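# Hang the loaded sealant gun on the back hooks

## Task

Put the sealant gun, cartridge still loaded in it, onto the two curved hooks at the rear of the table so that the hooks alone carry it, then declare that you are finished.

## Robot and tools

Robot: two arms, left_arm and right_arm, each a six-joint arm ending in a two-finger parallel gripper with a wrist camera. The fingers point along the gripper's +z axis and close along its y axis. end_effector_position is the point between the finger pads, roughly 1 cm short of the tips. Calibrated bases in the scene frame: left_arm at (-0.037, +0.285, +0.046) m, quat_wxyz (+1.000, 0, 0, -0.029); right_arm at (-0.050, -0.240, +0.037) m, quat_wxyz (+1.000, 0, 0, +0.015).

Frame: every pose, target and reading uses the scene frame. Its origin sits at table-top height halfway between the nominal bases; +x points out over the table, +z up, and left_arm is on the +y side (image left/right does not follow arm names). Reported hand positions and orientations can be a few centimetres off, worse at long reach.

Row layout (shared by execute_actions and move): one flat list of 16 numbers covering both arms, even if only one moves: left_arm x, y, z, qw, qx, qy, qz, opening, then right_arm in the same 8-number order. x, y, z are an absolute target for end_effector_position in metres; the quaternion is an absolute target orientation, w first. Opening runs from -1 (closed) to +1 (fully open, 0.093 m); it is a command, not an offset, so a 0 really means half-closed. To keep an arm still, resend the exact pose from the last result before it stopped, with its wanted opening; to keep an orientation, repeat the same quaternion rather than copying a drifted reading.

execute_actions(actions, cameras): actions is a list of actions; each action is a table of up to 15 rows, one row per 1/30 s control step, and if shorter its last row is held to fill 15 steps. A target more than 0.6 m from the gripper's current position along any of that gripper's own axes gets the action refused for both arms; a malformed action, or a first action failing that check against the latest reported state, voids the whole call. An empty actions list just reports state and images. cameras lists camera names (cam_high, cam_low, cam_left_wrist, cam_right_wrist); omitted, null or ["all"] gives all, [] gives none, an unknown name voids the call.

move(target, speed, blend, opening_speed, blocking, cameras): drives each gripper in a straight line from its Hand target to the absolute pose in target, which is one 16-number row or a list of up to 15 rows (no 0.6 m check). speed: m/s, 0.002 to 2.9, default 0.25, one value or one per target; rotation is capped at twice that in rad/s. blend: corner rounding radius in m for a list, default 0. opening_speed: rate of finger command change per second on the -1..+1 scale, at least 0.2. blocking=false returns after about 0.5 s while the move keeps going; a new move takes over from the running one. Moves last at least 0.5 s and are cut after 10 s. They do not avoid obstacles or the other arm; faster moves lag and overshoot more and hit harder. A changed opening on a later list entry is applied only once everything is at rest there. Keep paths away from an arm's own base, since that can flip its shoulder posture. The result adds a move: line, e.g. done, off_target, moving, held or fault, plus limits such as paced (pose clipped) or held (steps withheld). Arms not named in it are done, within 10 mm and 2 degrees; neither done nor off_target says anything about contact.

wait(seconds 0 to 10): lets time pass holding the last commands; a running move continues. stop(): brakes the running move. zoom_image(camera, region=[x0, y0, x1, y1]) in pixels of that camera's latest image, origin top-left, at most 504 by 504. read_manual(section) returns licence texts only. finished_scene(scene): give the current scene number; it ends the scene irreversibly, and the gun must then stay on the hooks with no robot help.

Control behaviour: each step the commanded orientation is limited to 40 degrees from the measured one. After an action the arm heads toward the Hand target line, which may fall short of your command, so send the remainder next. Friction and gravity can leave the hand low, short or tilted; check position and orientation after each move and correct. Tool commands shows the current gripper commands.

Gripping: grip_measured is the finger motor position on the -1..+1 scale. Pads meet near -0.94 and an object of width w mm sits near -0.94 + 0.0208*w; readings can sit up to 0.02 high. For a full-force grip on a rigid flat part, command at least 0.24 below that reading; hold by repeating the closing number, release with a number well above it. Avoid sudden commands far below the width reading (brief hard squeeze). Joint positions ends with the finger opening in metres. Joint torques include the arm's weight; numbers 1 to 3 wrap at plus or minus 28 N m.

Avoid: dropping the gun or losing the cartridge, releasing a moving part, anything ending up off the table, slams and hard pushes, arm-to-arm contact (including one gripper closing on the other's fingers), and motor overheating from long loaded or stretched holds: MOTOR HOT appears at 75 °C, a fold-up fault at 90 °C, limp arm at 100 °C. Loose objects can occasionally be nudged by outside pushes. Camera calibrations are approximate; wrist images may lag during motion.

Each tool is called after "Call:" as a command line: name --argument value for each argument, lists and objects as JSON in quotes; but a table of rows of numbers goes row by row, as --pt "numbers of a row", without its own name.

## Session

Call:
execute_actions --actions '[]'

Call:
zoom_image --camera "cam_high" --region '[200, 120, 490, 360]'

Scene clock: 0.00 s.
left_arm: end_effector_position=(+0.3482, +0.2855, +0.1106) grip_measured=+1.000 end_effector_quat_wxyz=(+0.522, -0.025, +0.852, +0.029) | right_arm: end_effector_position=(+0.3396, -0.2468, +0.1226) grip_measured=+1.000 end_effector_quat_wxyz=(+0.578, -0.001, +0.815, -0.047)
Joint positions: left_arm=[0.005 1.57 0.399 0.697 -0.123 -0.036 0.093] | right_arm=[-0.006 1.589 0.349 0.904 0.098 -0.047 0.093]
Joint velocities: within noise
Joint torques (N m): no reading
Heat: left arm: 40 °C; right arm: 40 °C.
Hand target: left_arm +0.3498, +0.2854, +0.1139; +0.525, -0.025, +0.850, +0.029 | right_arm +0.3426, -0.2467, +0.1295; +0.586, +0.000, +0.809, -0.046
Tool commands: left_gripper/opening=+1.0 right_gripper/opening=+1.0
camera_calibration:
cam_left_wrist: T_world_to_cam=[[0.0840007, -0.996318, -0.0171368, 0.258042], [-0.785572, -0.0556327, -0.616264, 0.39834], [0.613041, 0.0652288, -0.787353, -0.061037], [0, 0, 0, 1]] pos_world=[0.328668, 0.283235, 0.201847]
cam_right_wrist: T_world_to_cam=[[-0.0954008, -0.989395, 0.109527, -0.228126], [-0.718295, -0.00775349, -0.695696, 0.36105], [0.689167, -0.145042, -0.709937, -0.0986479], [0, 0, 0, 1]] pos_world=[0.305562, -0.237215, 0.206133]

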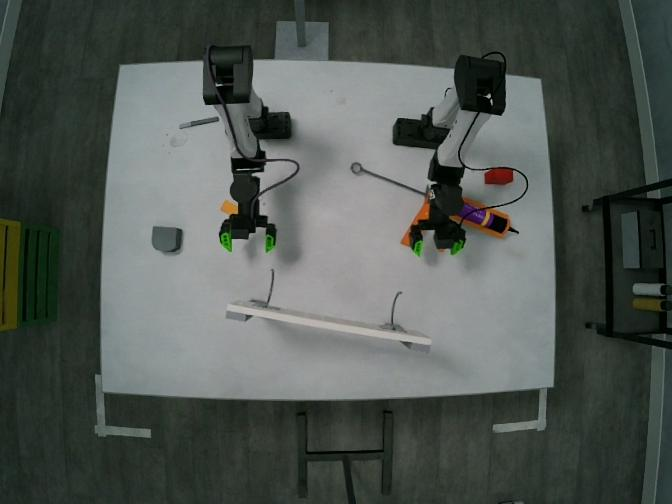

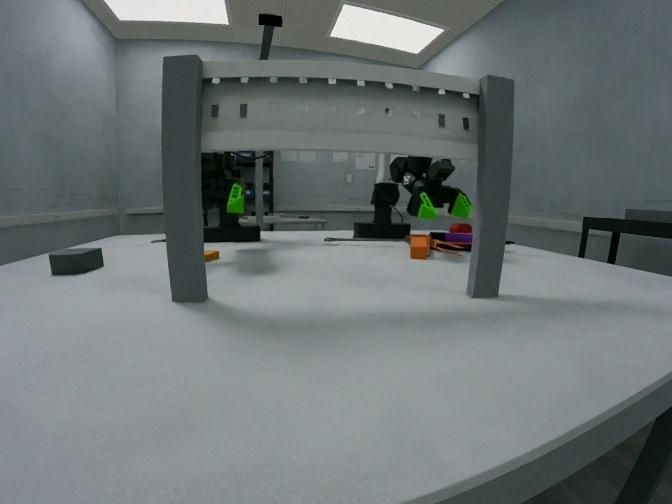

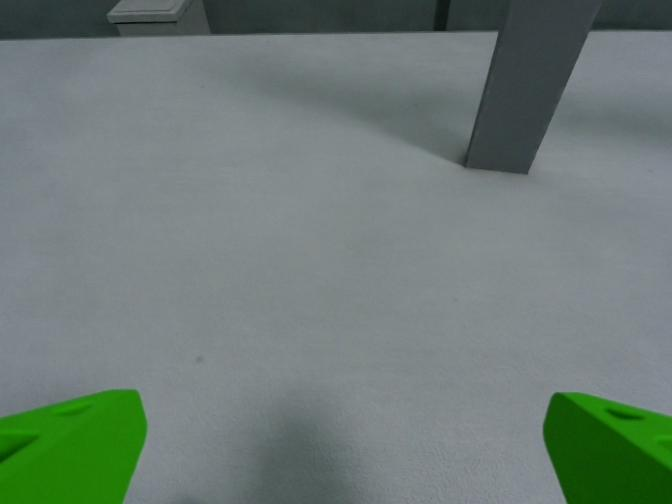

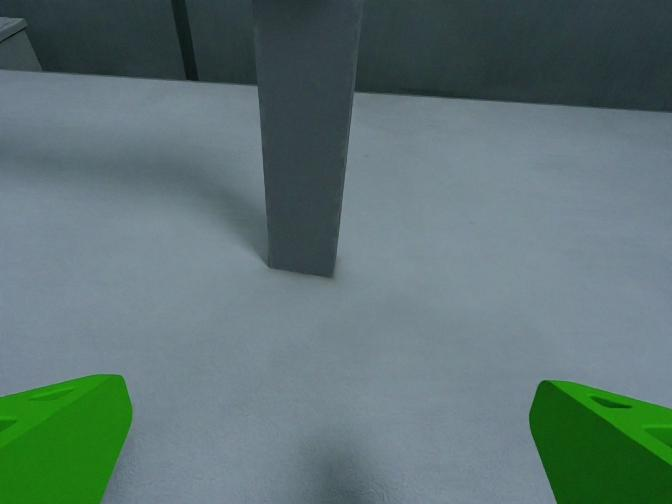

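Scaled by 1.738 from the camera's 672x504 image, which has a finer 960x720 frame.

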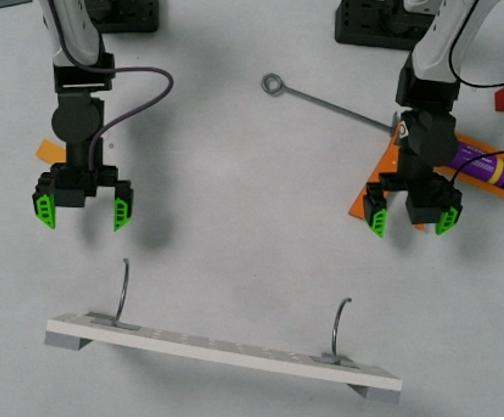

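Call:
move --target '[0.2,0.30,0.33,0.66,0,0.75,0,1,0.2,-0.27,0.33,0.66,0,0.75,0,1]'

Call:
zoom_image --camera "cam_high" --region '[330, 130, 550, 300]'

Scene clock: 30.37 s.
left_arm: end_effector_position=(+0.2009, +0.3002, +0.3246) grip_measured=+1.000 end_effector_quat_wxyz=(+0.659, -0.006, +0.752, -0.003) | right_arm: end_effector_position=(+0.1999, -0.2710, +0.3176) grip_measured=+1.000 end_effector_quat_wxyz=(+0.652, +0.008, +0.758, +0.001)
Joint positions: left_arm=[0.262 0.345 0.547 -0.336 0.2 0.015 0.093] | right_arm=[-0.372 0.436 0.571 -0.293 -0.329 -0.039 0.093]
Joint torques (N m): left_arm=[0.62 2.84 7.62 2.44 0.11 0.09] | right_arm=[-0.38 2.45 8.94 2.22 -0.19 -0.15]
Heat: left arm: 43 °C; right arm: 42 °C.
Hand target: left_arm +0.2000, +0.3000, +0.3300; +0.661, +0.000, +0.751, +0.000 | right_arm +0.1997, -0.2700, +0.3299; +0.661, +0.000, +0.751, +0.000
Off the commanded pose: left_arm 0.005 m, 1 deg | right_arm 0.012 m, 2 deg.
move: off_target (right_arm)
camera_calibration:
cam_left_wrist: T_world_to_cam=[[0.0121467, -0.999692, 0.0216473, 0.291609], [-0.536924, -0.0247839, -0.843266, 0.429846], [0.843543, -0.00138006, -0.53706, 0.089241], [0, 0, 0, 1]] pos_world=[0.151974, 0.302296, 0.40409]
cam_right_wrist: T_world_to_cam=[[-0.0591365, -0.998173, 0.0123712, -0.265433], [-0.575325, 0.0239521, -0.817574, 0.41503], [0.815784, -0.055466, -0.575691, 0.088929], [0, 0, 0, 1]] pos_world=[0.150534, -0.269956, 0.393797]

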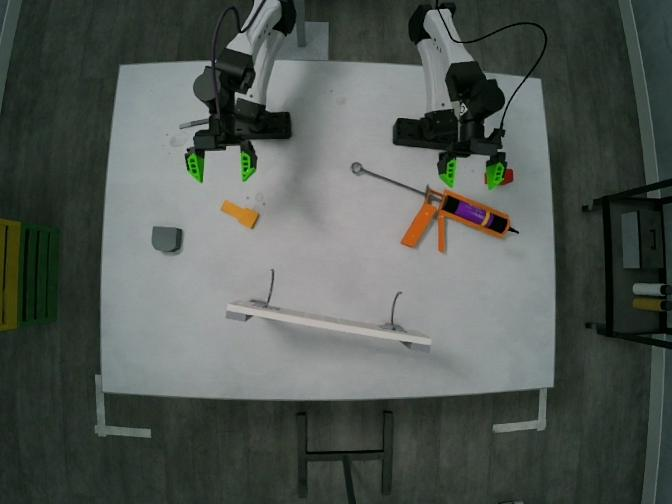

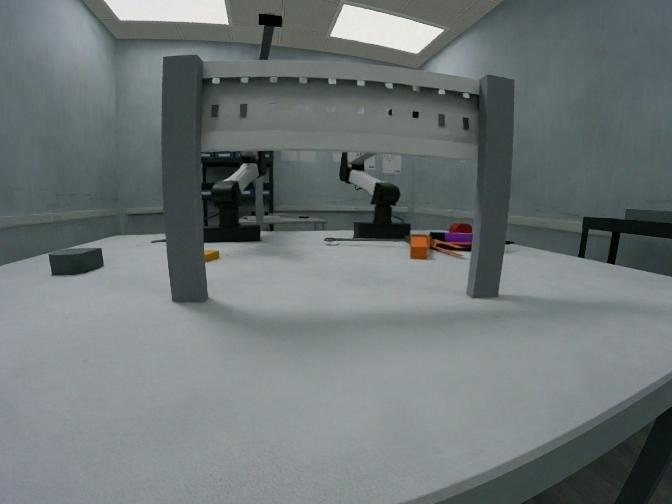

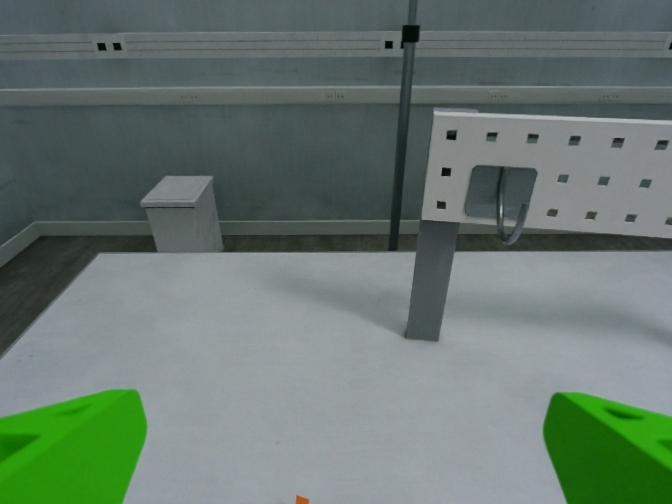

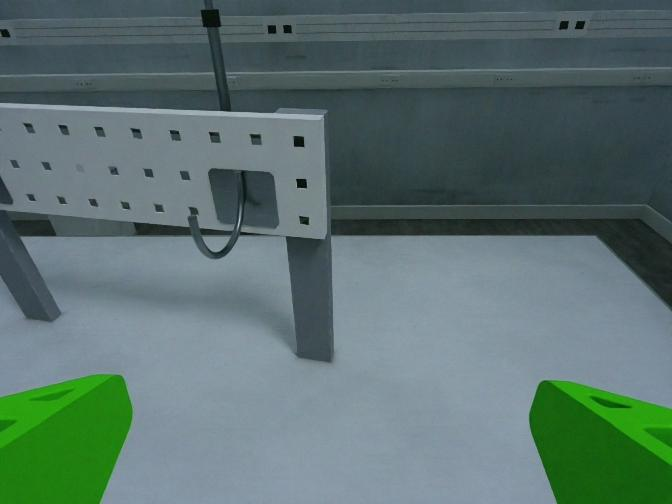

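Scaled by 2.291 from the camera's 672x504 image, which has a finer 960x720 frame.

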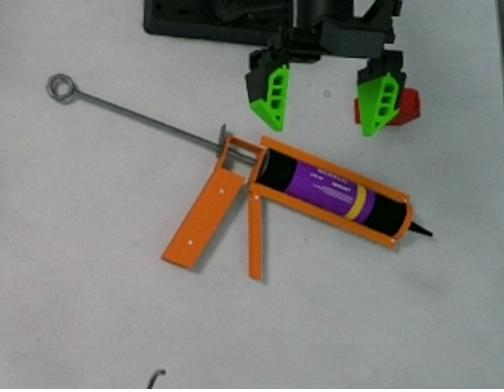

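Call:
move --target '[0.20,0.36,0.19,0,-0.588,0.809,0,1,0.1999,-0.2710,0.3176,0.652,0.008,0.758,0.001,1]' --cameras '["cam_high","cam_left_wrist"]'

Scene clock: 71.33 s.
left_arm: end_effector_position=(+0.1972, +0.3593, +0.1878) grip_measured=+1.000 end_effector_quat_wxyz=(+0.002, -0.581, +0.814, +0.003) | right_arm: end_effector_position=(+0.1997, -0.2706, +0.3166) grip_measured=+1.000 end_effector_quat_wxyz=(+0.651, +0.008, +0.759, +0.002)
Joint positions: left_arm=[0.359 1.47 1.263 -1.361 -0.008 -0.939 0.093] | right_arm=[-0.372 0.436 0.571 -0.297 -0.331 -0.039 0.093]
Joint torques (N m): left_arm=[0.51 -4.1 6.94 0.51 0.07 -0.1] | right_arm=[0.28 1.69 6.71 2.2 -0.01 -0.06]
Heat: left arm: 41 °C; right arm: 48 °C.
Hand target: left_arm +0.1999, +0.3600, +0.1899; +0.000, -0.588, +0.809, +0.000 | right_arm +0.1999, -0.2710, +0.3176; +0.652, +0.008, +0.758, +0.001
Off the commanded pose: left_arm 0.004 m, 1 deg | right_arm 0.001 m, 0 deg.
move: done
camera_calibration:
cam_left_wrist: T_world_to_cam=[[0.949388, -0.313973, -0.00909019, -0.0716887], [-0.28209, -0.864995, 0.41498, 0.329267], [-0.138156, -0.391413, -0.909785, 0.422582], [0, 0, 0, 1]] pos_world=[0.219325, 0.42771, 0.247167]
Images, in order (width x height): cam_high 672x504, cam_left_wrist 672x504.

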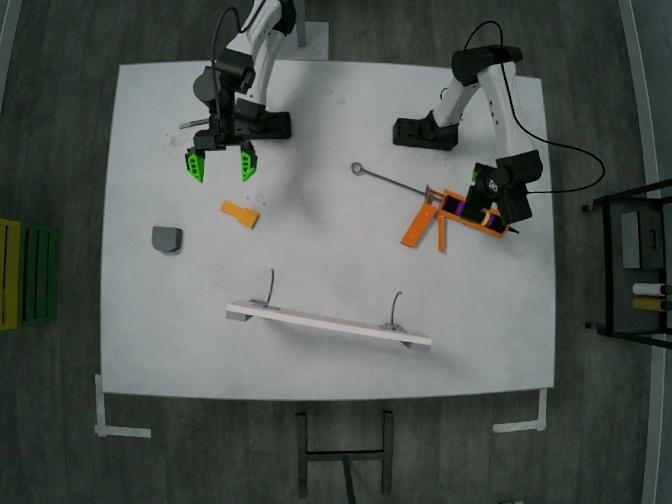

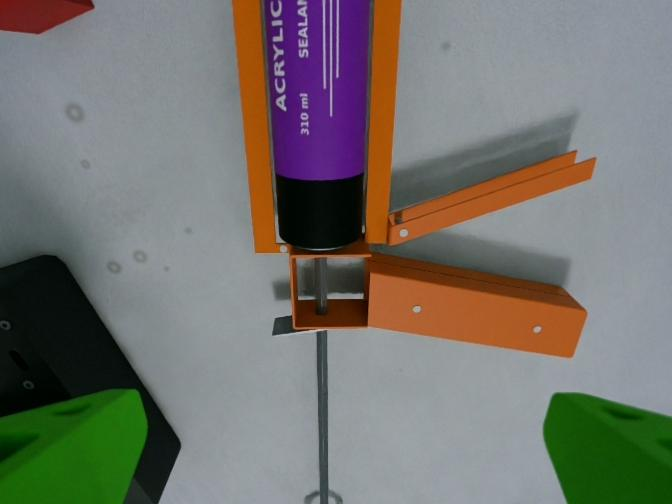

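Call:
move --pt "0.202 0.395 0.09 0 -0.568 0.823 0 1 0.1997 -0.2706 0.3170 0.651 0.008 0.759 0.002 1" --pt "0.202 0.395 0.024 0 -0.568 0.823 0 1 0.1997 -0.2706 0.3170 0.651 0.008 0.759 0.002 1" --cameras '["cam_low","cam_left_wrist"]' --speed '[0.2,0.1]'

Scene clock: 86.13 s.
left_arm: end_effector_position=(+0.2035, +0.3952, +0.0290) grip_measured=+1.000 end_effector_quat_wxyz=(+0.006, -0.570, +0.821, +0.002) | right_arm: end_effector_position=(+0.1996, -0.2706, +0.3156) grip_measured=+1.000 end_effector_quat_wxyz=(+0.649, +0.008, +0.760, +0.003)
Joint positions: left_arm=[0.482 1.718 0.846 -0.688 -0.006 -0.788 0.093] | right_arm=[-0.372 0.436 0.571 -0.302 -0.331 -0.039 0.093]
Joint torques (N m): left_arm=[0.59 -5.14 4.18 0.7 0.05 0.12] | right_arm=[0.34 1.52 6.75 2.2 -0.02 -0.07]
Heat: left arm: 41 °C; right arm: 47 °C.
Hand target: left_arm +0.2018, +0.3949, +0.0241; +0.000, -0.568, +0.823, +0.000 | right_arm +0.1997, -0.2706, +0.3170; +0.651, +0.008, +0.759, +0.002
Off the commanded pose: left_arm 0.005 m, 1 deg | right_arm 0.001 m, 0 deg.
move: done
camera_calibration:
cam_left_wrist: T_world_to_cam=[[0.940615, -0.339465, -0.00264435, -0.0562187], [-0.308426, -0.857812, 0.411135, 0.430624], [-0.141834, -0.385904, -0.911571, 0.291767], [0, 0, 0, 1]] pos_world=[0.227078, 0.462904, 0.0887728]
Images, in order (width x height): cam_low 672x504, cam_left_wrist 672x504.

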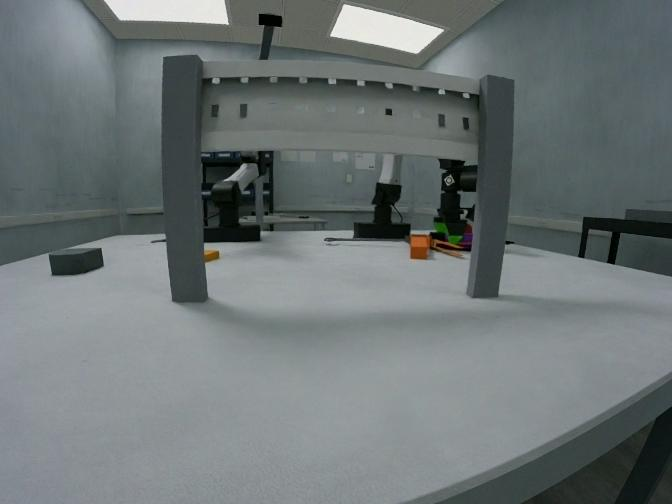

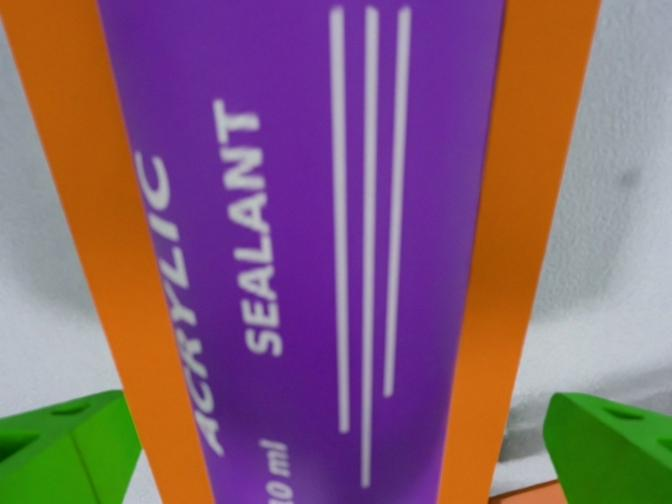

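Call:
move --pt "0.200 0.405 0.024 0 -0.568 0.823 0 1 0.1997 -0.2706 0.3170 0.651 0.008 0.759 0.002 1" --pt "0.200 0.405 0.022 0 -0.568 0.823 0 0.1 0.1997 -0.2706 0.3170 0.651 0.008 0.759 0.002 1" --cameras '["cam_low","cam_left_wrist"]' --speed '[0.05,0.05]' --opening_speed 0.5

Scene clock: 96.53 s.
left_arm: end_effector_position=(+0.2013, +0.4050, +0.0260) grip_measured=+0.580 end_effector_quat_wxyz=(+0.008, -0.571, +0.821, +0.001) | right_arm: end_effector_position=(+0.1996, -0.2706, +0.3156) grip_measured=+1.000 end_effector_quat_wxyz=(+0.649, +0.008, +0.760, +0.003)
Joint positions: left_arm=[0.521 1.73 0.846 -0.672 -0.003 -0.751 0.073] | right_arm=[-0.372 0.436 0.571 -0.302 -0.331 -0.039 0.093]
Joint torques (N m): left_arm=[0.36 -5.14 4.64 0.64 0.02 0.11] | right_arm=[0.25 1.54 6.79 2.21 -0.03 -0.04]
Heat: left arm: 40 °C; right arm: 47 °C.
Hand target: left_arm +0.1999, +0.4049, +0.0220; +0.000, -0.568, +0.823, +0.000 | right_arm +0.1997, -0.2706, +0.3171; +0.651, +0.008, +0.759, +0.002
Off the commanded pose: left_arm 0.004 m, 1 deg | right_arm 0.001 m, 0 deg.
move: done
camera_calibration:
cam_left_wrist: T_world_to_cam=[[0.941117, -0.338079, 0.00153592, -0.051546], [-0.308848, -0.85788, 0.410676, 0.439755], [-0.137523, -0.386969, -0.91178, 0.291946], [0, 0, 0, 1]] pos_world=[0.224478, 0.472804, 0.0856722]
Images, in order (width x height): cam_low 672x504, cam_left_wrist 672x504.

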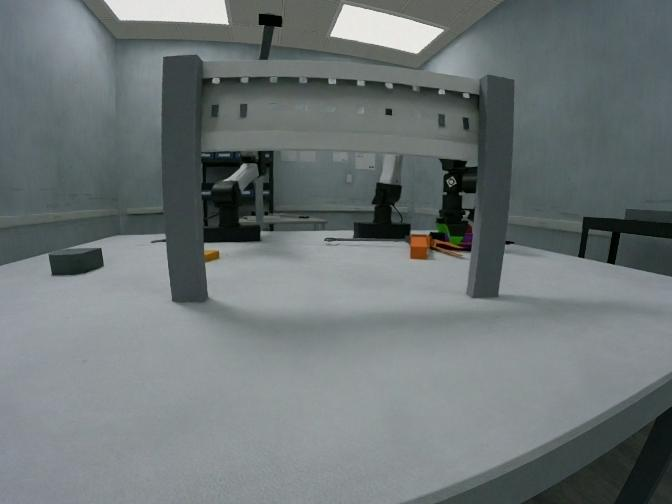

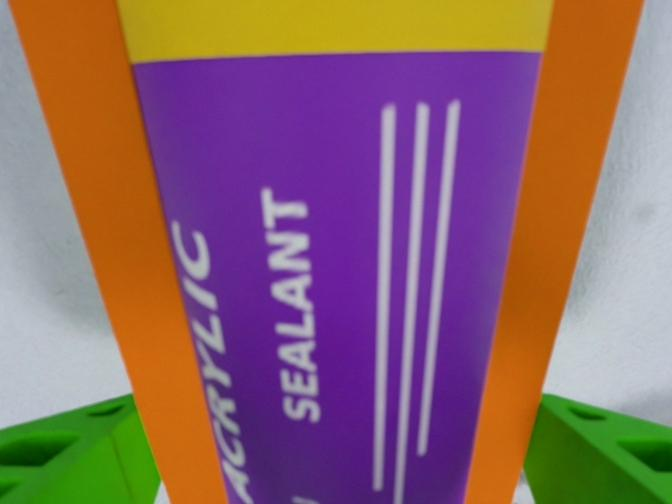

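Call:
move --pt "0.201 0.403 0.11 0 -0.568 0.823 0 0.1 0.16 -0.33 0.3170 0.651 0.008 0.759 0.002 1" --pt "0.26 0.25 0.13 0 -0.301 0.954 0 0.1 0.16 -0.33 0.3170 0.651 0.008 0.759 0.002 1" --pt "0.32 0.05 0.13 0 0 1 0 0.1 0.16 -0.33 0.3170 0.651 0.008 0.759 0.002 1" --cameras '["cam_low","cam_high"]' --speed '[0.1,0.15,0.15]' --blend 0.02

Scene clock: 132.50 s.
left_arm: end_effector_position=(+0.3164, +0.0577, +0.1111) grip_measured=+0.576 end_effector_quat_wxyz=(-0.006, -0.005, +1.000, +0.021) | right_arm: end_effector_position=(+0.1599, -0.3303, +0.3048) grip_measured=+1.000 end_effector_quat_wxyz=(+0.645, +0.024, +0.764, +0.012)
Joint positions: left_arm=[-0.525 2.208 1.897 -1.293 -0.028 -0.593 0.073] | right_arm=[-1.141 0.511 0.591 -0.436 -1.071 -0.266 0.093]
Joint torques (N m): left_arm=[0.14 -13.76 9.51 0.16 0.32 0.12] | right_arm=[-0.25 2.45 9.01 1.81 -0.34 -0.26]
Heat: left arm: 41 °C; right arm: 46 °C.
Hand target: left_arm +0.3195, +0.0504, +0.1298; +0.001, +0.000, +1.000, +0.000 | right_arm +0.1598, -0.3299, +0.3168; +0.651, +0.008, +0.759, +0.002
Off the commanded pose: left_arm 0.021 m, 3 deg | right_arm 0.012 m, 2 deg.
move: off_target (left_arm, right_arm)
Images, in order (width x height): cam_high 672x504, cam_low 672x504.

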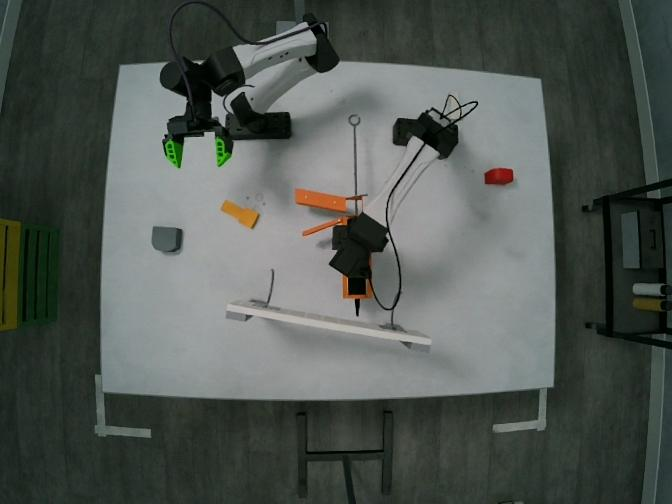

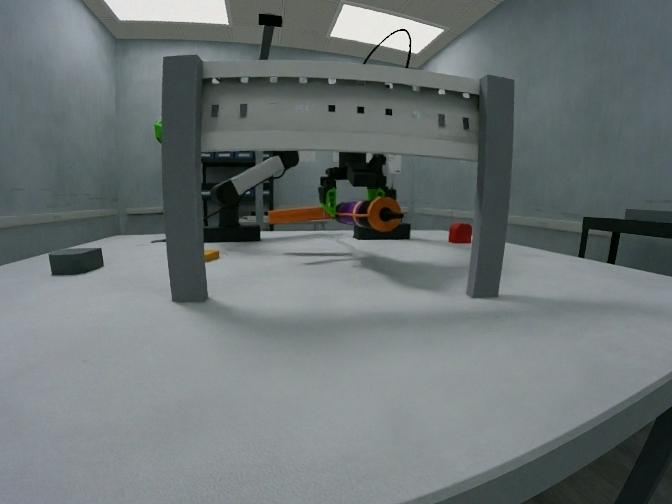

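Call:
move --pt "0.345 0.0 0.13 0 0.383 0.924 0 0.1 0.16 -0.33 0.3170 0.651 0.008 0.759 0.002 1" --pt "0.30 -0.01 0.13 0 0.752 0.659 0 0.1 0.16 -0.33 0.3170 0.651 0.008 0.759 0.002 1" --cameras '["cam_low","cam_high"]' --speed '[0.15,0.15]' --blend 0.02

Scene clock: 149.17 s.
left_arm: end_effector_position=(+0.3015, -0.0089, +0.0699) grip_measured=+0.576 end_effector_quat_wxyz=(-0.042, +0.746, +0.664, -0.006) | right_arm: end_effector_position=(+0.1599, -0.3302, +0.3047) grip_measured=+1.000 end_effector_quat_wxyz=(+0.645, +0.024, +0.764, +0.012)
Joint positions: left_arm=[-0.657 2.417 2.087 -1.325 0.001 0.973 0.073] | right_arm=[-1.141 0.511 0.591 -0.437 -1.071 -0.266 0.093]
Joint torques (N m): left_arm=[-0.31 -25.58 6.16 -0.19 0.04 0.16] | right_arm=[-0.24 2.41 8.96 1.8 -0.33 -0.25]
Heat: left arm: 51 °C; right arm: 46 °C.
Hand target: left_arm +0.2993, -0.0091, +0.1257; +0.000, +0.752, +0.659, +0.000 | right_arm +0.1598, -0.3299, +0.3168; +0.651, +0.008, +0.759, +0.002
Off the commanded pose: left_arm 0.060 m, 5 deg | right_arm 0.012 m, 2 deg.
move: off_target (left_arm, right_arm)
Images, in order (width x height): cam_high 672x504, cam_low 672x504.

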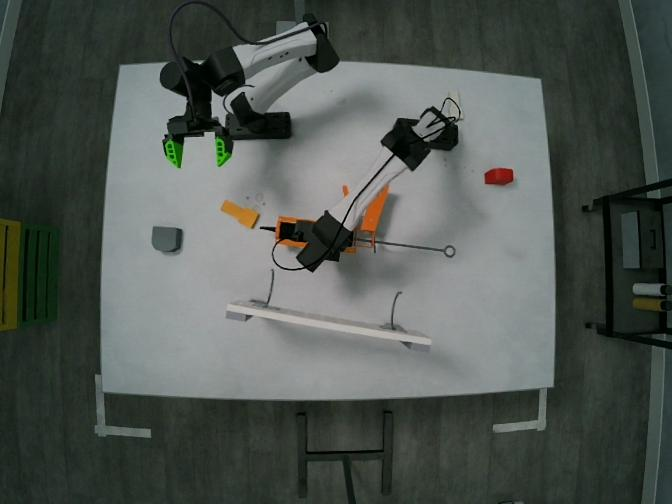

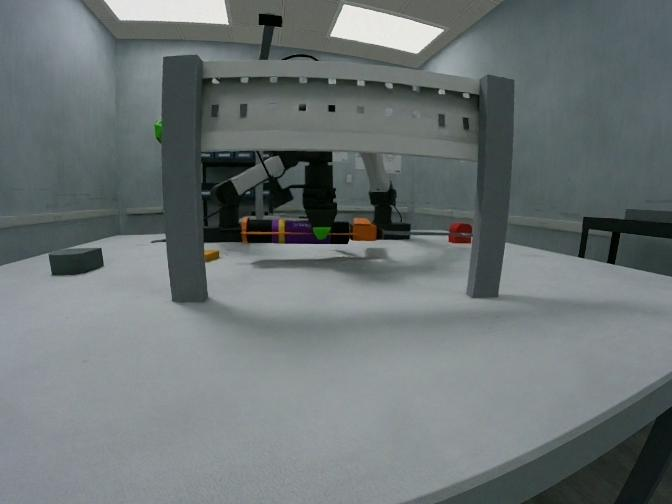

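Call:
move --pt "0.30 -0.01 0.085 0 0.752 0.659 0 0.1 0.16 -0.33 0.3170 0.651 0.008 0.759 0.002 1" --pt "0.30 -0.01 0.028 0 0.752 0.659 0 0.1 0.16 -0.33 0.3170 0.651 0.008 0.759 0.002 1" --cameras '["cam_low","cam_left_wrist"]' --speed '[0.08,0.05]'

Scene clock: 155.73 s.
left_arm: end_effector_position=(+0.2956, -0.0042, +0.0260) grip_measured=+0.576 end_effector_quat_wxyz=(-0.021, +0.747, +0.664, -0.004) | right_arm: end_effector_position=(+0.1599, -0.3301, +0.3048) grip_measured=+1.000 end_effector_quat_wxyz=(+0.645, +0.024, +0.764, +0.012)
Joint positions: left_arm=[-0.657 2.375 1.837 -1.075 0.003 0.974 0.073] | right_arm=[-1.141 0.511 0.591 -0.437 -1.072 -0.266 0.093]
Joint torques (N m): left_arm=[-0.38 -15.04 3.62 0.89 0.04 0.1] | right_arm=[-0.24 2.36 9.02 1.82 -0.34 -0.27]
Heat: left arm: 63 °C; right arm: 46 °C.
Hand target: left_arm +0.3000, -0.0099, +0.0283; -0.001, +0.752, +0.659, +0.000 | right_arm +0.1598, -0.3298, +0.3168; +0.651, +0.008, +0.759, +0.002
Off the commanded pose: left_arm 0.008 m, 3 deg | right_arm 0.012 m, 2 deg.
move: off_target (left_arm, right_arm)
camera_calibration:
cam_left_wrist: T_world_to_cam=[[-0.993904, 0.105865, 0.0307744, 0.294449], [0.108534, 0.890562, 0.441724, 0.00104212], [0.0193565, 0.442372, -0.896623, 0.103302], [0, 0, 0, 1]] pos_world=[0.290542, -0.0777976, 0.0831007]
Images, in order (width x height): cam_low 672x504, cam_left_wrist 672x504.

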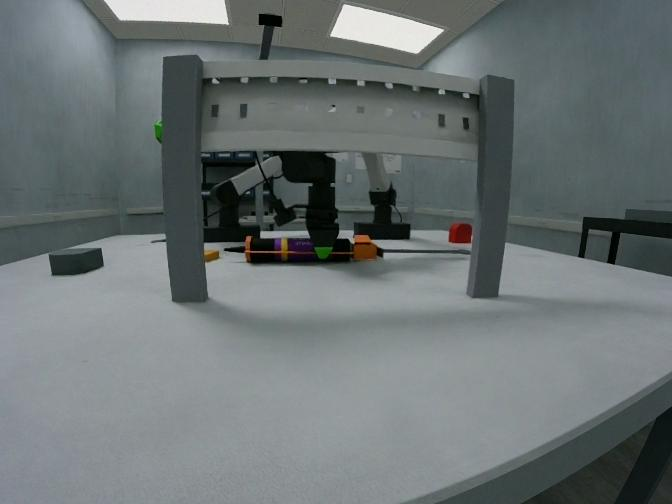

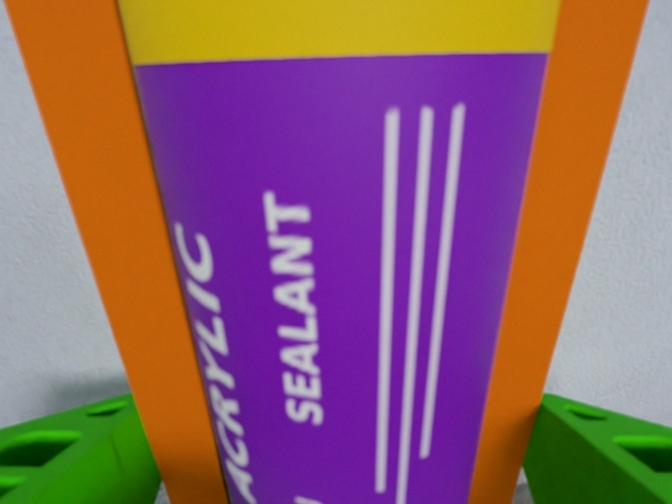

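Call:
move --pt "0.297 -0.006 0.021 0.0 0.748 0.664 0 0.1 0.16 -0.33 0.3170 0.651 0.008 0.759 0.002 1" --pt "0.2956 -0.0045 0.021 -0.0 0.748 0.664 0 1 0.16 -0.33 0.3170 0.651 0.008 0.759 0.002 1" --pt "0.2956 -0.0045 0.13 0.0 0.748 0.664 0 1 0.16 -0.33 0.3170 0.651 0.008 0.759 0.002 1" --pt "0.31 0.25 0.17 0.0 0.748 0.664 0 1 0.28 -0.05 0.18 0 -0.663 0.749 0 1" --opening_speed 0.6 --speed '[0.04,0.04,0.1,0.25]'

Scene clock: 183.57 s.
left_arm: end_effector_position=(+0.3125, +0.2482, +0.1566) grip_measured=+1.000 end_effector_quat_wxyz=(-0.010, +0.744, +0.668, -0.012) | right_arm: end_effector_position=(+0.2761, -0.0518, +0.1762) grip_measured=+1.000 end_effector_quat_wxyz=(-0.004, -0.657, +0.753, +0.005)
Joint positions: left_arm=[-0.045 1.908 1.63 -1.324 0.004 1.577 0.093] | right_arm=[0.489 1.992 1.859 -1.448 -0.008 -0.915 0.093]
Joint torques (N m): left_arm=[0.42 -13.64 5.04 0.33 0.03 0.12] | right_arm=[0.38 -9.57 7.95 0.23 0.04 -0.2]
Heat: left arm: 63 °C; right arm: 47 °C.
Hand target: left_arm +0.3099, +0.2499, +0.1696; +0.000, +0.748, +0.664, +0.000 | right_arm +0.2799, -0.0500, +0.1800; +0.000, -0.663, +0.749, +0.000
Off the commanded pose: left_arm 0.014 m, 2 deg | right_arm 0.006 m, 1 deg.
move: off_target (left_arm)
camera_calibration:
cam_left_wrist: T_world_to_cam=[[-0.994977, 0.0970034, 0.0247073, 0.283995], [0.0984188, 0.902939, 0.418348, -0.279613], [0.018272, 0.418678, -0.907951, 0.116405], [0, 0, 0, 1]] pos_world=[0.307961, 0.176189, 0.215649]
cam_right_wrist: T_world_to_cam=[[0.992118, -0.118778, 0.0399305, -0.290039], [-0.124052, -0.885917, 0.446948, -0.0565387], [-0.0177125, -0.448378, -0.893668, 0.223283], [0, 0, 0, 1]] pos_world=[0.284694, 0.0155762, 0.236392]

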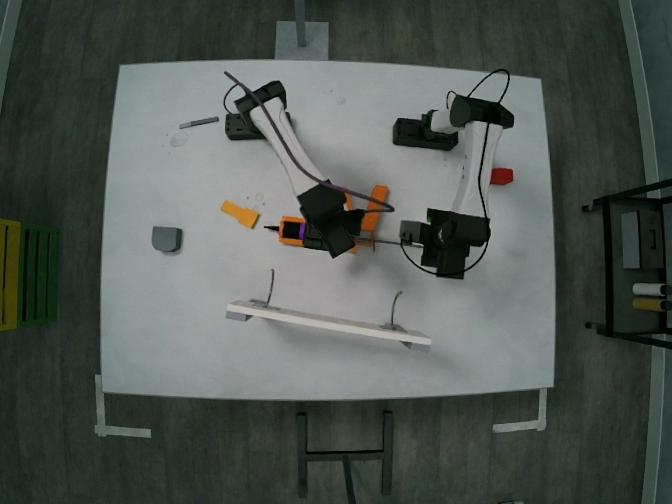

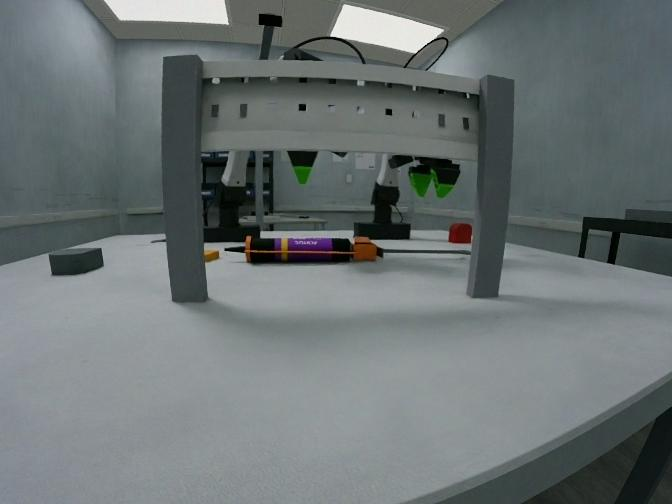

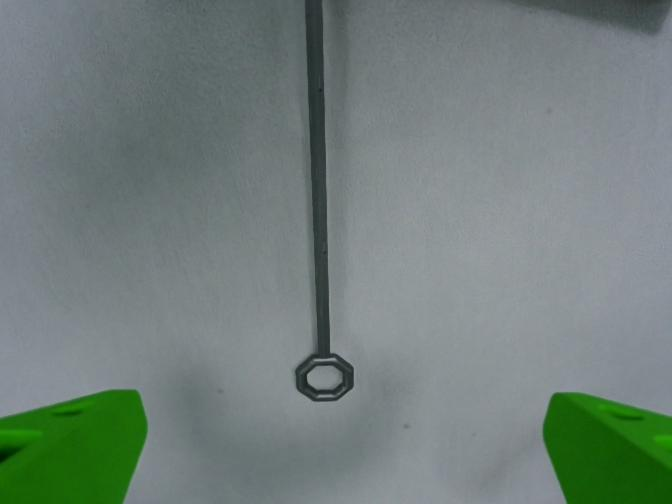

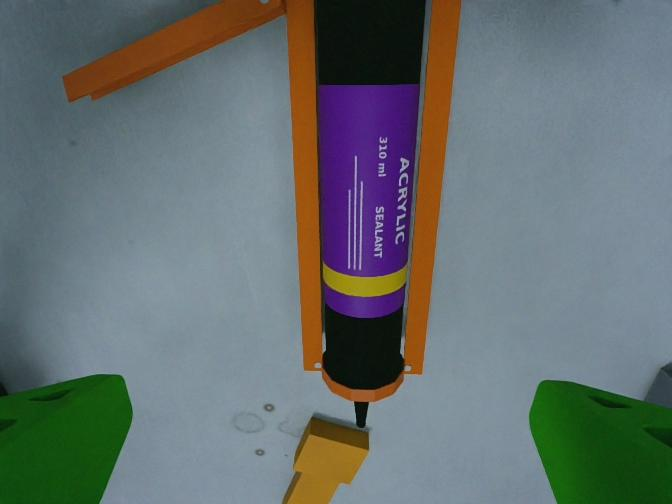

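Call:
move --pt "0.323 0.275 0.10 0.0 0.748 0.664 0 0.3 0.312 -0.003 0.12 0 -0.664 0.748 0 1" --pt "0.323 0.275 0.028 0.0 0.748 0.664 0 0.3 0.312 -0.003 0.09 0 -0.664 0.748 0 1" --speed '[0.2,0.1]' --cameras '["cam_left_wrist","cam_right_wrist"]'

Scene clock: 198.97 s.
left_arm: end_effector_position=(+0.3242, +0.2736, +0.0358) grip_measured=+0.302 end_effector_quat_wxyz=(+0.006, +0.744, +0.668, +0.003) | right_arm: end_effector_position=(+0.3117, -0.0026, +0.0979) grip_measured=+1.000 end_effector_quat_wxyz=(+0.005, -0.666, +0.746, +0.003)
Joint positions: left_arm=[0.028 2.025 1.297 -0.829 0.004 1.65 0.06] | right_arm=[0.548 2.216 1.893 -1.237 -0.007 -0.881 0.093]
Joint torques (N m): left_arm=[0.21 -8.4 4.49 0.63 0.04 0.12] | right_arm=[0.28 -11.34 5.07 0.53 0.03 0.03]
Heat: left arm: 64 °C; right arm: 47 °C.
Hand target: left_arm +0.3228, +0.2749, +0.0281; +0.000, +0.748, +0.664, +0.000 | right_arm +0.3119, -0.0031, +0.0901; +0.000, -0.664, +0.748, +0.000
Off the commanded pose: left_arm 0.008 m, 1 deg | right_arm 0.008 m, 1 deg.
move: done
camera_calibration:
cam_left_wrist: T_world_to_cam=[[-0.995044, 0.0974544, -0.0197656, 0.297633], [0.0802327, 0.904261, 0.419375, -0.247593], [0.0587432, 0.41571, -0.907598, -0.016367], [0, 0, 0, 1]] pos_world=[0.316984, 0.201687, 0.0948625]
cam_right_wrist: T_world_to_cam=[[0.99386, -0.0957162, 0.0555028, -0.31836], [-0.11038, -0.892374, 0.43759, 0.0229916], [0.00764478, -0.441029, -0.89746, 0.168435], [0, 0, 0, 1]] pos_world=[0.317655, 0.0643297, 0.158773]
Images, in order (width x height): cam_left_wrist 672x504, cam_right_wrist 672x504.

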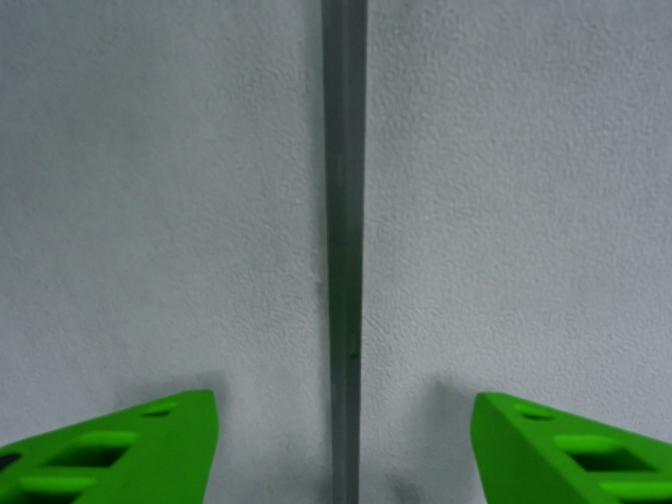

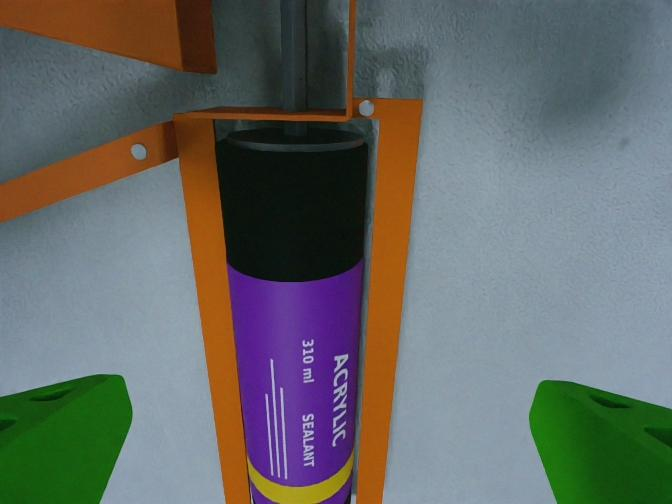

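Call:
move --pt "0.323 0.275 0.028 0.0 0.748 0.664 0 0.3 0.300 -0.003 0.06 0 -0.664 0.748 0 1" --speed 0.1 --cameras '["cam_right_wrist"]'

Scene clock: 210.30 s.
left_arm: end_effector_position=(+0.3244, +0.2735, +0.0358) grip_measured=+0.302 end_effector_quat_wxyz=(+0.006, +0.745, +0.668, +0.004) | right_arm: end_effector_position=(+0.2995, -0.0045, +0.0597) grip_measured=+1.000 end_effector_quat_wxyz=(-0.005, -0.665, +0.747, +0.004)
Joint positions: left_arm=[0.028 2.025 1.297 -0.829 0.004 1.65 0.06] | right_arm=[0.56 2.216 1.739 -1.105 -0.007 -0.865 0.093]
Joint torques (N m): left_arm=[0.25 -8.27 4.45 0.64 0.04 0.12] | right_arm=[0.59 -13.07 5.05 0.51 0.02 0.04]
Heat: left arm: 61 °C; right arm: 46 °C.
Hand target: left_arm +0.3228, +0.2749, +0.0281; +0.000, +0.748, +0.664, +0.000 | right_arm +0.3000, -0.0029, +0.0601; +0.000, -0.664, +0.748, +0.000
Off the commanded pose: left_arm 0.008 m, 1 deg | right_arm 0.002 m, 1 deg.
move: done
camera_calibration:
cam_right_wrist: T_world_to_cam=[[0.994391, -0.098142, 0.0394213, -0.3035], [-0.105366, -0.886988, 0.449611, 0.0344777], [-0.00915941, -0.451243, -0.892354, 0.138207], [0, 0, 0, 1]] pos_world=[0.306696, 0.0631603, 0.119793]
Images, in order (width x height): cam_right_wrist 672x504.

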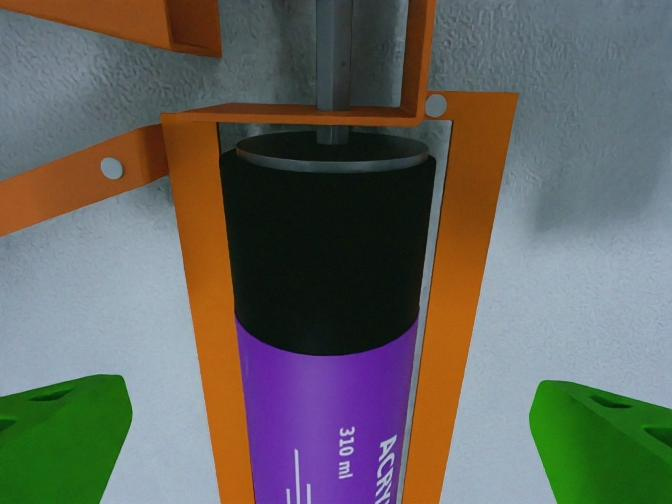

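Call:
move --pt "0.322 0.275 0.019 0.0 0.748 0.664 0 0.3 0.300 -0.003 0.025 0 -0.664 0.748 0 1" --pt "0.322 0.275 0.019 0.0 0.748 0.664 0 -1 0.300 -0.003 0.024 0 -0.664 0.748 0 0.1" --speed 0.08 --opening_speed 0.6

Call:
zoom_image --camera "cam_high" --region '[200, 170, 500, 360]'

Scene clock: 222.13 s.
left_arm: end_effector_position=(+0.3245, +0.2735, +0.0283) grip_measured=-0.920 end_effector_quat_wxyz=(+0.008, +0.744, +0.668, +0.005) | right_arm: end_effector_position=(+0.2991, -0.0037, +0.0296) grip_measured=+0.570 end_effector_quat_wxyz=(-0.001, -0.666, +0.746, +0.003)
Joint positions: left_arm=[0.028 2.035 1.279 -0.796 0.004 1.65 0.001] | right_arm=[0.562 2.243 1.66 -0.989 -0.006 -0.865 0.073]
Joint torques (N m): left_arm=[0.29 -8.06 4.21 0.64 0.04 0.13] | right_arm=[0.34 -11.6 5.01 0.58 0.03 0.02]
Heat: left arm: 58 °C; right arm: 45 °C.
Hand target: left_arm +0.3218, +0.2749, +0.0193; +0.000, +0.748, +0.664, +0.000 | right_arm +0.3000, -0.0031, +0.0241; +0.000, -0.664, +0.748, +0.000
Off the commanded pose: left_arm 0.010 m, 1 deg | right_arm 0.006 m, 0 deg.
move: done
camera_calibration:
cam_left_wrist: T_world_to_cam=[[-0.994895, 0.0978377, -0.0247377, 0.297797], [0.0784898, 0.904266, 0.419693, -0.243925], [0.0634313, 0.415608, -0.907329, -0.024662], [0, 0, 0, 1]] pos_world=[0.316986, 0.201687, 0.0873636]
cam_right_wrist: T_world_to_cam=[[0.994246, -0.0965493, 0.0463967, -0.30194], [-0.107105, -0.889204, 0.444798, 0.0493995], [-0.00168884, -0.447208, -0.894428, 0.109509], [0, 0, 0, 1]] pos_world=[0.305679, 0.0637475, 0.0899843]

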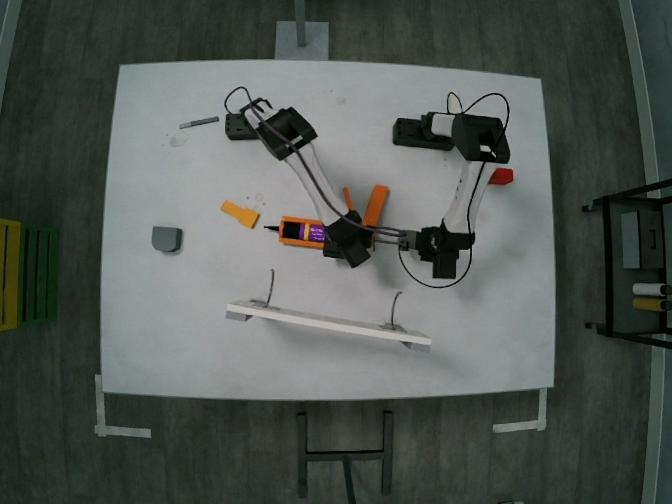

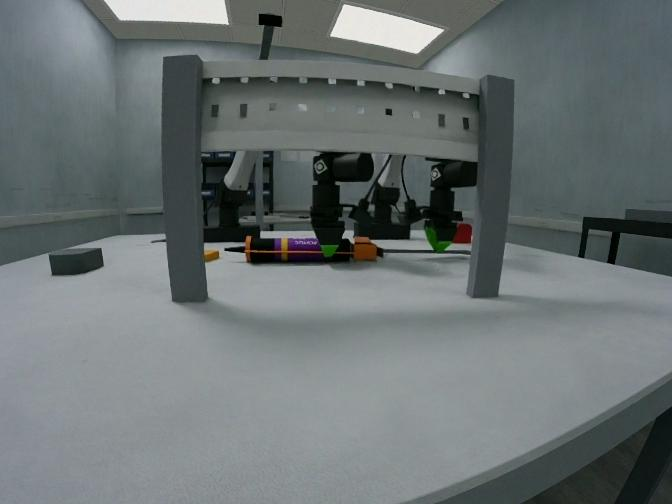

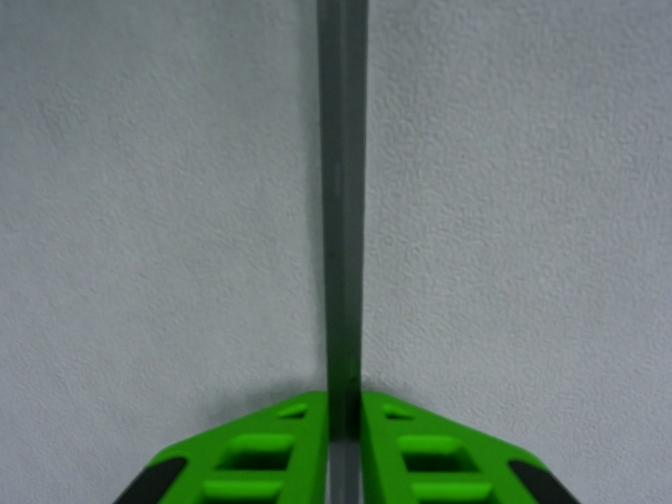

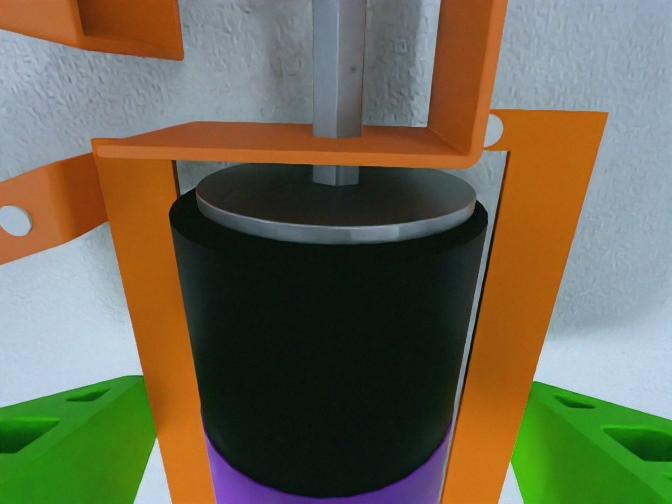

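Scaled by 1.680 from the camera's 672x504 image, which has a finer 960x720 frame.

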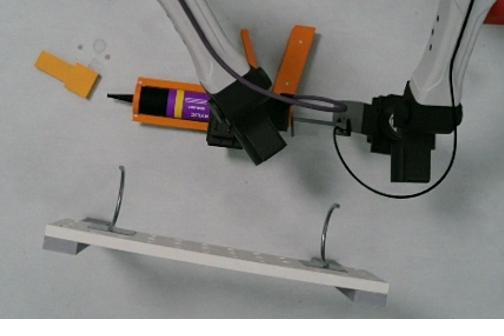

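Call:
move --pt "0.322 0.275 0.12 0.0 0.748 0.664 0 -1 0.300 -0.003 0.13 0 -0.664 0.748 0 0.1" --pt "0.369 0.257 0.27 0.194 0.724 0.640 0.171 -1 0.335 -0.02 0.285 0.171 -0.640 0.724 -0.194 0.1" --speed 0.12 --blend 0.02

Scene clock: 267.37 s.
left_arm: end_effector_position=(+0.3586, +0.2621, +0.2382) grip_measured=-0.935 end_effector_quat_wxyz=(+0.151, +0.732, +0.650, +0.137) | right_arm: end_effector_position=(+0.3314, -0.0143, +0.2296) grip_measured=+0.570 end_effector_quat_wxyz=(+0.116, -0.646, +0.738, -0.159)
Joint positions: left_arm=[0.01 1.688 1.604 -1.077 0.024 1.638 0] | right_arm=[0.616 2.028 2.066 -1.345 0.299 -0.832 0.073]
Joint torques (N m): left_arm=[-0.49 -12.52 8.29 1.79 0.24 -0.05] | right_arm=[0.7 -19.03 10.56 0.75 0.76 -0.38]
Heat: left arm: 54 °C; right arm: 47 °C.
Hand target: left_arm +0.3672, +0.2572, +0.2704; +0.194, +0.724, +0.640, +0.171 | right_arm +0.3325, -0.0216, +0.2832; +0.171, -0.638, +0.725, -0.194
Off the commanded pose: left_arm 0.034 m, 6 deg | right_arm 0.056 m, 8 deg.
move: off_target (left_arm, right_arm)
camera_calibration:
cam_left_wrist: T_world_to_cam=[[-0.909135, 0.0989573, -0.404575, 0.397455], [-0.0719735, 0.919426, 0.386622, -0.266465], [0.410236, 0.38061, -0.82876, 0.0344082], [0, 0, 0, 1]] pos_world=[0.328046, 0.192567, 0.292338]
cam_right_wrist: T_world_to_cam=[[0.897639, -0.0941605, 0.430555, -0.400558], [-0.300162, -0.845936, 0.440788, 0.0200022], [0.322717, -0.524905, -0.787609, 0.150614], [0, 0, 0, 1]] pos_world=[0.316955, 0.0582619, 0.28227]

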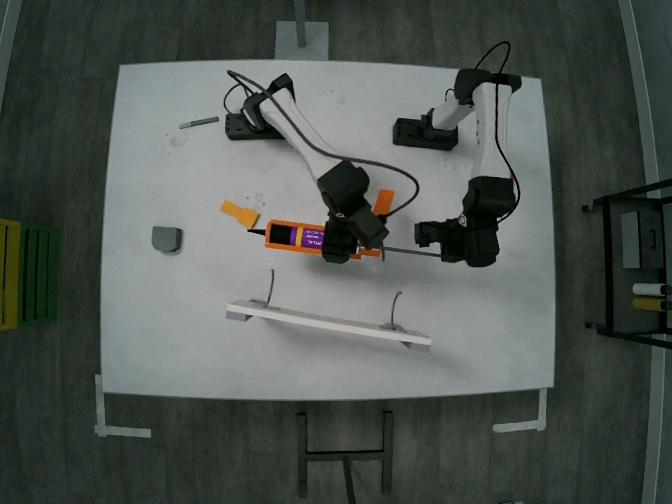

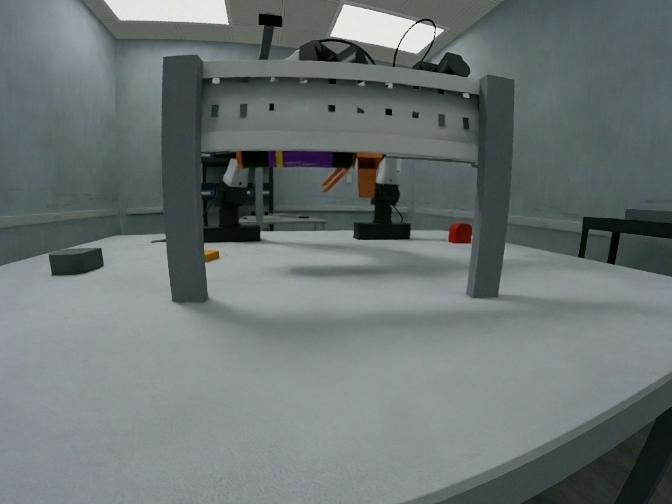

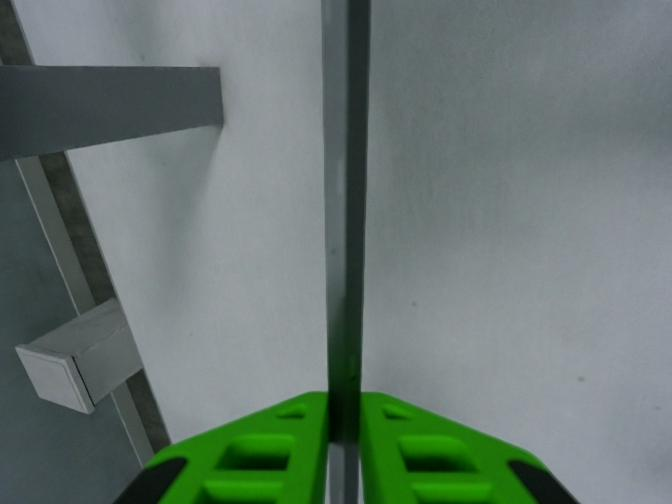

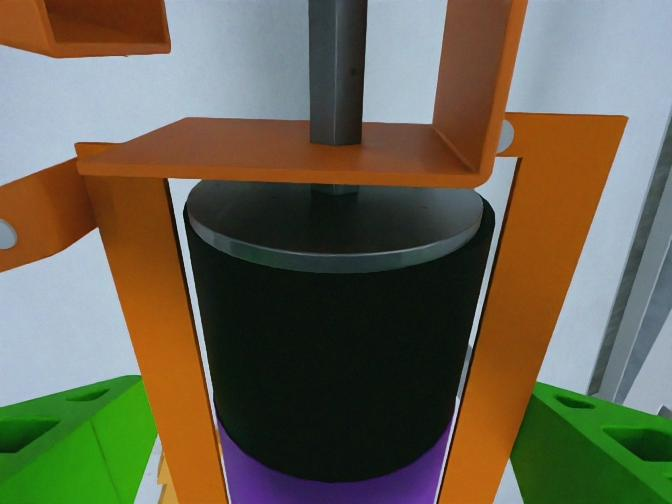

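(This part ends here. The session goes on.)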